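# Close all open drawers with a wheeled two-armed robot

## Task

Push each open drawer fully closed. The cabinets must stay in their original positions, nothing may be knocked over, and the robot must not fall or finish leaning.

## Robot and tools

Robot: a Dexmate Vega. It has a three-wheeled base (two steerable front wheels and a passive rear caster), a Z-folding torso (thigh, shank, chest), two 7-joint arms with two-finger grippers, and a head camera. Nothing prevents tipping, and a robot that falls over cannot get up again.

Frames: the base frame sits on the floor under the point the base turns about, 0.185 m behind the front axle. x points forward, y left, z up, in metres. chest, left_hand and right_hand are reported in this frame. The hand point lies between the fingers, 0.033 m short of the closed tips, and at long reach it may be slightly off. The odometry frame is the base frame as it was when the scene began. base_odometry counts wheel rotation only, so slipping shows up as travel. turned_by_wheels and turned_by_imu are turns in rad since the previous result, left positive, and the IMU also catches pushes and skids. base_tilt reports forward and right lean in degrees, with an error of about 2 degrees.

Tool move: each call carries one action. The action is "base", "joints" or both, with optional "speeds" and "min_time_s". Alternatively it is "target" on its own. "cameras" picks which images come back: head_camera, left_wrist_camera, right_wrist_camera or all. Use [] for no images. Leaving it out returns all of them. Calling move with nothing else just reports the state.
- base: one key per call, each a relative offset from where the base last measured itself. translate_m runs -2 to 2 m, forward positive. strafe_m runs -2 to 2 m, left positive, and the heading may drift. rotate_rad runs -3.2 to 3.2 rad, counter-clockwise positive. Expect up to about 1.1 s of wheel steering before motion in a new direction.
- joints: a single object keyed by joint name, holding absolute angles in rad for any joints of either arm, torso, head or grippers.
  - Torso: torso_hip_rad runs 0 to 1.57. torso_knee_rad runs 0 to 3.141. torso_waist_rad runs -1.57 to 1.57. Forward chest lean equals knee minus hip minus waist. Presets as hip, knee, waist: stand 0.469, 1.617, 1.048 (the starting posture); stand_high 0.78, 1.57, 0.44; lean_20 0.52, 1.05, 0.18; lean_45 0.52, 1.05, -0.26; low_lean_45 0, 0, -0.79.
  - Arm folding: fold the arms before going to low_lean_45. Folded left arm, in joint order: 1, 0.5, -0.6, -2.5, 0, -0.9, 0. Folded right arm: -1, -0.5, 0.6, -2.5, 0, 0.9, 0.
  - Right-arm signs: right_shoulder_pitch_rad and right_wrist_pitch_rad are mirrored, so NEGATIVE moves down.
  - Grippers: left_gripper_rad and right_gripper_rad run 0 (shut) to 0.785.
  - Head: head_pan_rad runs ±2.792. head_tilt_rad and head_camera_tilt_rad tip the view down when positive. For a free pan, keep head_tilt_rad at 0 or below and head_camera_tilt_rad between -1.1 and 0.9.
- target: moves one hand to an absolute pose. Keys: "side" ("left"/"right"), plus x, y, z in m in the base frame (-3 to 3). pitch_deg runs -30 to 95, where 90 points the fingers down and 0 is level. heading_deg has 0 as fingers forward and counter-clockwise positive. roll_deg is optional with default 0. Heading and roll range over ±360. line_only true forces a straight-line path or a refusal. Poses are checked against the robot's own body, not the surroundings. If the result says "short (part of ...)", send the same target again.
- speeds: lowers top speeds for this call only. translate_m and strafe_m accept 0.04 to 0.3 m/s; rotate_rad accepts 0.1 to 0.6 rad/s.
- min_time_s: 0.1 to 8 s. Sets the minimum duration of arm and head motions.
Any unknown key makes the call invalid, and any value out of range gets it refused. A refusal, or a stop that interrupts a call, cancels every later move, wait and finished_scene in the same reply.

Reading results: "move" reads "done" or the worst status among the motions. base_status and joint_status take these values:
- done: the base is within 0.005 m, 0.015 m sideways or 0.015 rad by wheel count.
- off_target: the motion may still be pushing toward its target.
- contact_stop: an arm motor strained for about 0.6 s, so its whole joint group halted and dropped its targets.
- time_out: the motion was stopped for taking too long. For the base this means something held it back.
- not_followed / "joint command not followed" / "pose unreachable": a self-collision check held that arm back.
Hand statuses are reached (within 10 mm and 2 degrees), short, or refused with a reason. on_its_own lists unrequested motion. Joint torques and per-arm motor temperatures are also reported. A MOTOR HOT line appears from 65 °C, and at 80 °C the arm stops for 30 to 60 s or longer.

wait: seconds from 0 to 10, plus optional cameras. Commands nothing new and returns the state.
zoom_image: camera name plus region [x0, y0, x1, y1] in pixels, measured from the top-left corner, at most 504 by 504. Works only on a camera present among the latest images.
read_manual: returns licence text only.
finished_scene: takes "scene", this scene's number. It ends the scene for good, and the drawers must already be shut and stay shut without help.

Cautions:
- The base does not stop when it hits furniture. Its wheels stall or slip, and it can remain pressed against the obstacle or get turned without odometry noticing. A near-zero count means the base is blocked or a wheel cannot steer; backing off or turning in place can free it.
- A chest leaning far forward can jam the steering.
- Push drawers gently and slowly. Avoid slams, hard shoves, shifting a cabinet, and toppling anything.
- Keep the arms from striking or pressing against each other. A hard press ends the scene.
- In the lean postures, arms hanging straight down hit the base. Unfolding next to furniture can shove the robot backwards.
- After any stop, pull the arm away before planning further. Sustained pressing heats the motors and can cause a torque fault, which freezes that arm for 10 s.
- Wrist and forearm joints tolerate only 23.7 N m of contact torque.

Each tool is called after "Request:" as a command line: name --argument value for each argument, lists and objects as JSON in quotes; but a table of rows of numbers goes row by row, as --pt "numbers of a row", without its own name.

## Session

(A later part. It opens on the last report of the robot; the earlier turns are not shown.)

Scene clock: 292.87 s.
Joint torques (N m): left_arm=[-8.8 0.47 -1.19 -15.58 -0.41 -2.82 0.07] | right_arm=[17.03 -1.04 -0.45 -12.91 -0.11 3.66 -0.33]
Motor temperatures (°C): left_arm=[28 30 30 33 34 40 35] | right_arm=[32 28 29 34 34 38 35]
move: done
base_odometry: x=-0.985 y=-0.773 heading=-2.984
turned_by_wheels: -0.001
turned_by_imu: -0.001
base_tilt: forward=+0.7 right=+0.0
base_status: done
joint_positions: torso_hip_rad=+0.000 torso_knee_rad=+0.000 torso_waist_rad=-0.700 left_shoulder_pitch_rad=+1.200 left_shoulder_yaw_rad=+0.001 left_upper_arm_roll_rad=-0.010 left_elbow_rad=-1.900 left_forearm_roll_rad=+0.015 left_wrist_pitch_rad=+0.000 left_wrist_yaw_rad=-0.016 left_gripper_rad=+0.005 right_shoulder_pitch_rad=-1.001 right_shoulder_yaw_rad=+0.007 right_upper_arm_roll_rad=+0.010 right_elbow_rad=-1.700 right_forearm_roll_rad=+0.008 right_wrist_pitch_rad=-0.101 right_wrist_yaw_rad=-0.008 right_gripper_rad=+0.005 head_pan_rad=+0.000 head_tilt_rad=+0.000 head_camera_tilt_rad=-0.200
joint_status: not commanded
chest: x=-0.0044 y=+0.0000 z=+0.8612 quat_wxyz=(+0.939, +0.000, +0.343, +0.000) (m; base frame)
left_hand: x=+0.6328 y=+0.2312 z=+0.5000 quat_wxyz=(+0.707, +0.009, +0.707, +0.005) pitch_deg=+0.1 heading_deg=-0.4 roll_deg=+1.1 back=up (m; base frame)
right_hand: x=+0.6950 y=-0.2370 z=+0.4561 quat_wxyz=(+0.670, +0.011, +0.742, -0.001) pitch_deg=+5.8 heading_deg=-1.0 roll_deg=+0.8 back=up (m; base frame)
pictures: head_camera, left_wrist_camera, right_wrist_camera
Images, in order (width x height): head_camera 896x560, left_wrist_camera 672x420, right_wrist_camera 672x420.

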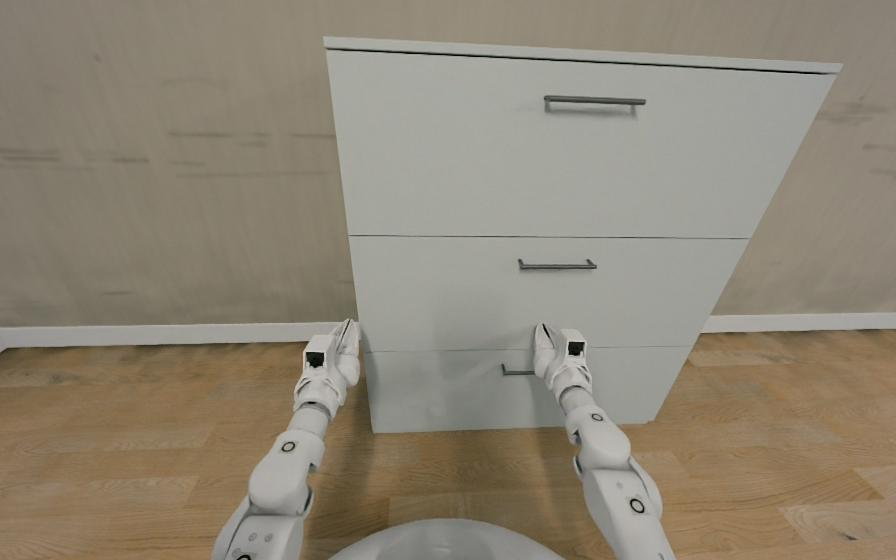

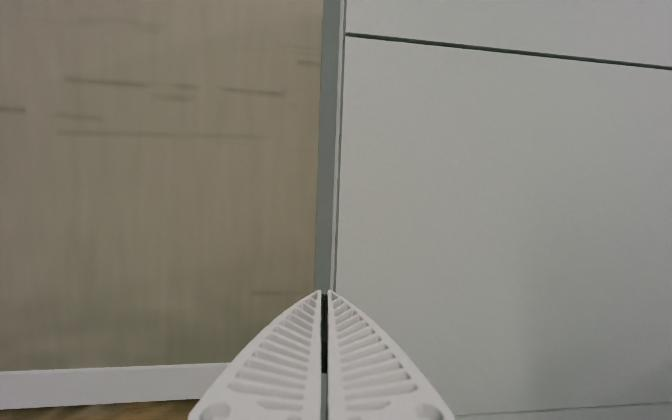

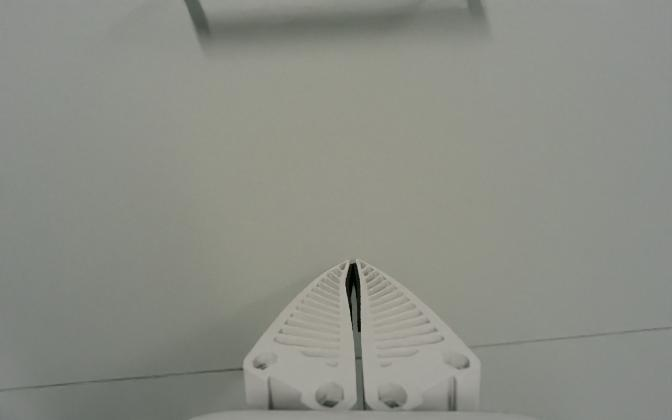

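Slightly more for a firm seat.

Request:
move --base '{"translate_m": 0.014}' --speeds '{"translate_m": 0.04}' --cameras '["right_wrist_camera"]'

Request:
move --base '{"translate_m": -0.25}' --speeds '{"translate_m": 0.15}'

Request:
zoom_image --camera "left_wrist_camera" --region '[280, 0, 672, 420]'

Scene clock: 297.33 s.
Joint torques (N m): left_arm=[-9.15 -0.06 -1.11 -14.67 -0.32 -2.23 0.26] | right_arm=[22.5 -1.07 -0.62 -14.41 -0.08 5.06 1.2]
Motor temperatures (°C): left_arm=[28 30 30 33 34 40 35] | right_arm=[32 28 29 34 34 38 35]
move: done
base_odometry: x=-0.999 y=-0.775 heading=-2.985
turned_by_wheels: -0.001
turned_by_imu: -0.001
base_tilt: forward=+0.7 right=+0.0
base_status: done
joint_positions: torso_hip_rad=+0.000 torso_knee_rad=+0.000 torso_waist_rad=-0.700 left_shoulder_pitch_rad=+1.200 left_shoulder_yaw_rad=+0.001 left_upper_arm_roll_rad=-0.010 left_elbow_rad=-1.900 left_forearm_roll_rad=+0.015 left_wrist_pitch_rad=+0.000 left_wrist_yaw_rad=-0.016 left_gripper_rad=+0.005 right_shoulder_pitch_rad=-1.001 right_shoulder_yaw_rad=+0.007 right_upper_arm_roll_rad=+0.010 right_elbow_rad=-1.700 right_forearm_roll_rad=+0.008 right_wrist_pitch_rad=-0.101 right_wrist_yaw_rad=-0.008 right_gripper_rad=+0.005 head_pan_rad=+0.000 head_tilt_rad=+0.000 head_camera_tilt_rad=-0.200
joint_status: not commanded
chest: x=-0.0044 y=+0.0000 z=+0.8612 quat_wxyz=(+0.939, +0.000, +0.343, +0.000) (m; base frame)
left_hand: x=+0.6328 y=+0.2312 z=+0.5000 quat_wxyz=(+0.707, +0.009, +0.707, +0.005) pitch_deg=+0.1 heading_deg=-0.4 roll_deg=+1.1 back=up (m; base frame)
right_hand: x=+0.6949 y=-0.2371 z=+0.4557 quat_wxyz=(+0.670, +0.011, +0.742, -0.001) pitch_deg=+5.9 heading_deg=-1.0 roll_deg=+0.8 back=up (m; base frame)
pictures: right_wrist_camera
Images, in order (width x height): right_wrist_camera 672x420.

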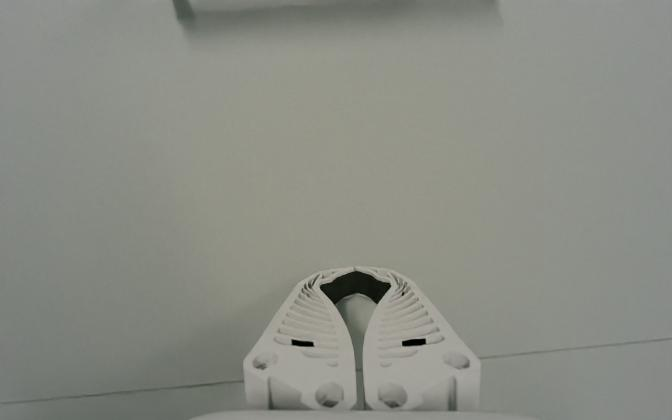

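Scene clock: 300.03 s.
Joint torques (N m): left_arm=[-9.29 0.84 2.15 -13.77 -0.14 -3.13 -0.38] | right_arm=[16.46 -0.57 -0.7 -12.89 -0.1 2.32 0.37]
Motor temperatures (°C): left_arm=[28 30 30 33 34 40 35] | right_arm=[32 28 29 34 34 38 35]
move: done
base_odometry: x=-0.752 y=-0.736 heading=-2.986
turned_by_wheels: -0.001
turned_by_imu: +0.000
base_tilt: forward=+0.7 right=-0.1
base_status: done
joint_positions: torso_hip_rad=+0.000 torso_knee_rad=+0.000 torso_waist_rad=-0.700 left_shoulder_pitch_rad=+1.200 left_shoulder_yaw_rad=+0.001 left_upper_arm_roll_rad=-0.010 left_elbow_rad=-1.900 left_forearm_roll_rad=+0.015 left_wrist_pitch_rad=+0.000 left_wrist_yaw_rad=-0.016 left_gripper_rad=+0.005 right_shoulder_pitch_rad=-1.000 right_shoulder_yaw_rad=+0.007 right_upper_arm_roll_rad=+0.010 right_elbow_rad=-1.700 right_forearm_roll_rad=+0.008 right_wrist_pitch_rad=-0.100 right_wrist_yaw_rad=-0.008 right_gripper_rad=+0.005 head_pan_rad=+0.000 head_tilt_rad=+0.000 head_camera_tilt_rad=-0.200
joint_status: not commanded
chest: x=-0.0044 y=+0.0000 z=+0.8612 quat_wxyz=(+0.939, +0.000, +0.343, +0.000) (m; base frame)
left_hand: x=+0.6328 y=+0.2312 z=+0.5000 quat_wxyz=(+0.707, +0.009, +0.707, +0.005) pitch_deg=+0.1 heading_deg=-0.4 roll_deg=+1.1 back=up (m; base frame)
right_hand: x=+0.6951 y=-0.2371 z=+0.4564 quat_wxyz=(+0.670, +0.011, +0.742, -0.001) pitch_deg=+5.8 heading_deg=-1.0 roll_deg=+0.8 back=up (m; base frame)
pictures: head_camera, left_wrist_camera, right_wrist_camera
Images, in order (width x height): head_camera 896x560, left_wrist_camera 672x420, right_wrist_camera 672x420.

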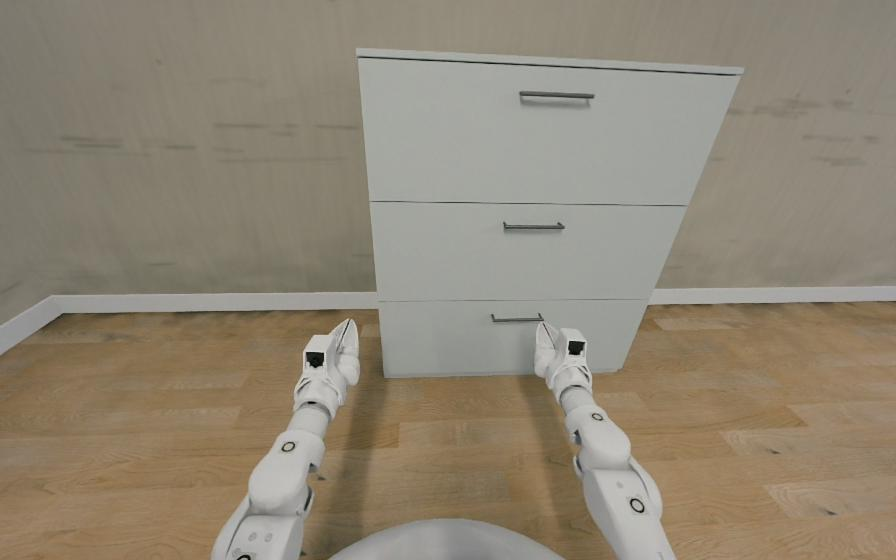

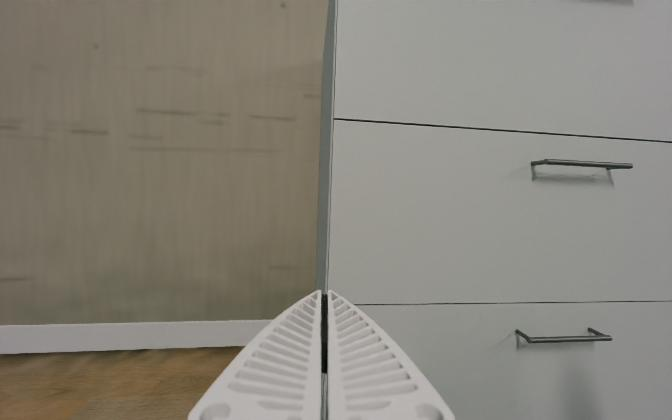

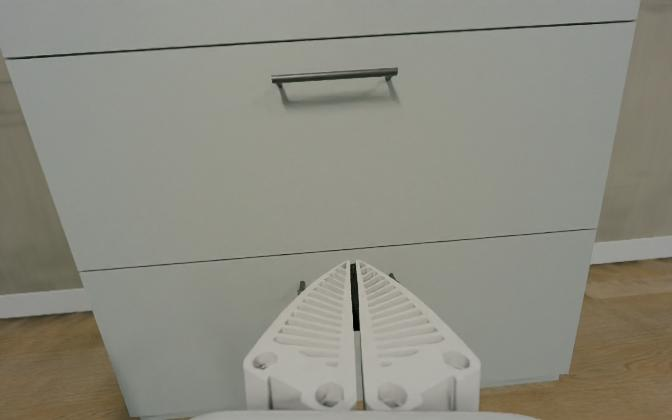

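Scaled by 1.200 from the camera's 672x420 image, which has a finer 960x600 frame.

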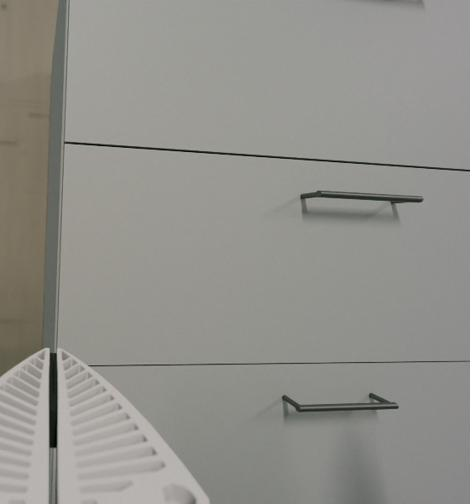

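Request:
finished_scene --scene 3 --done true

The scene is finished: the task was done.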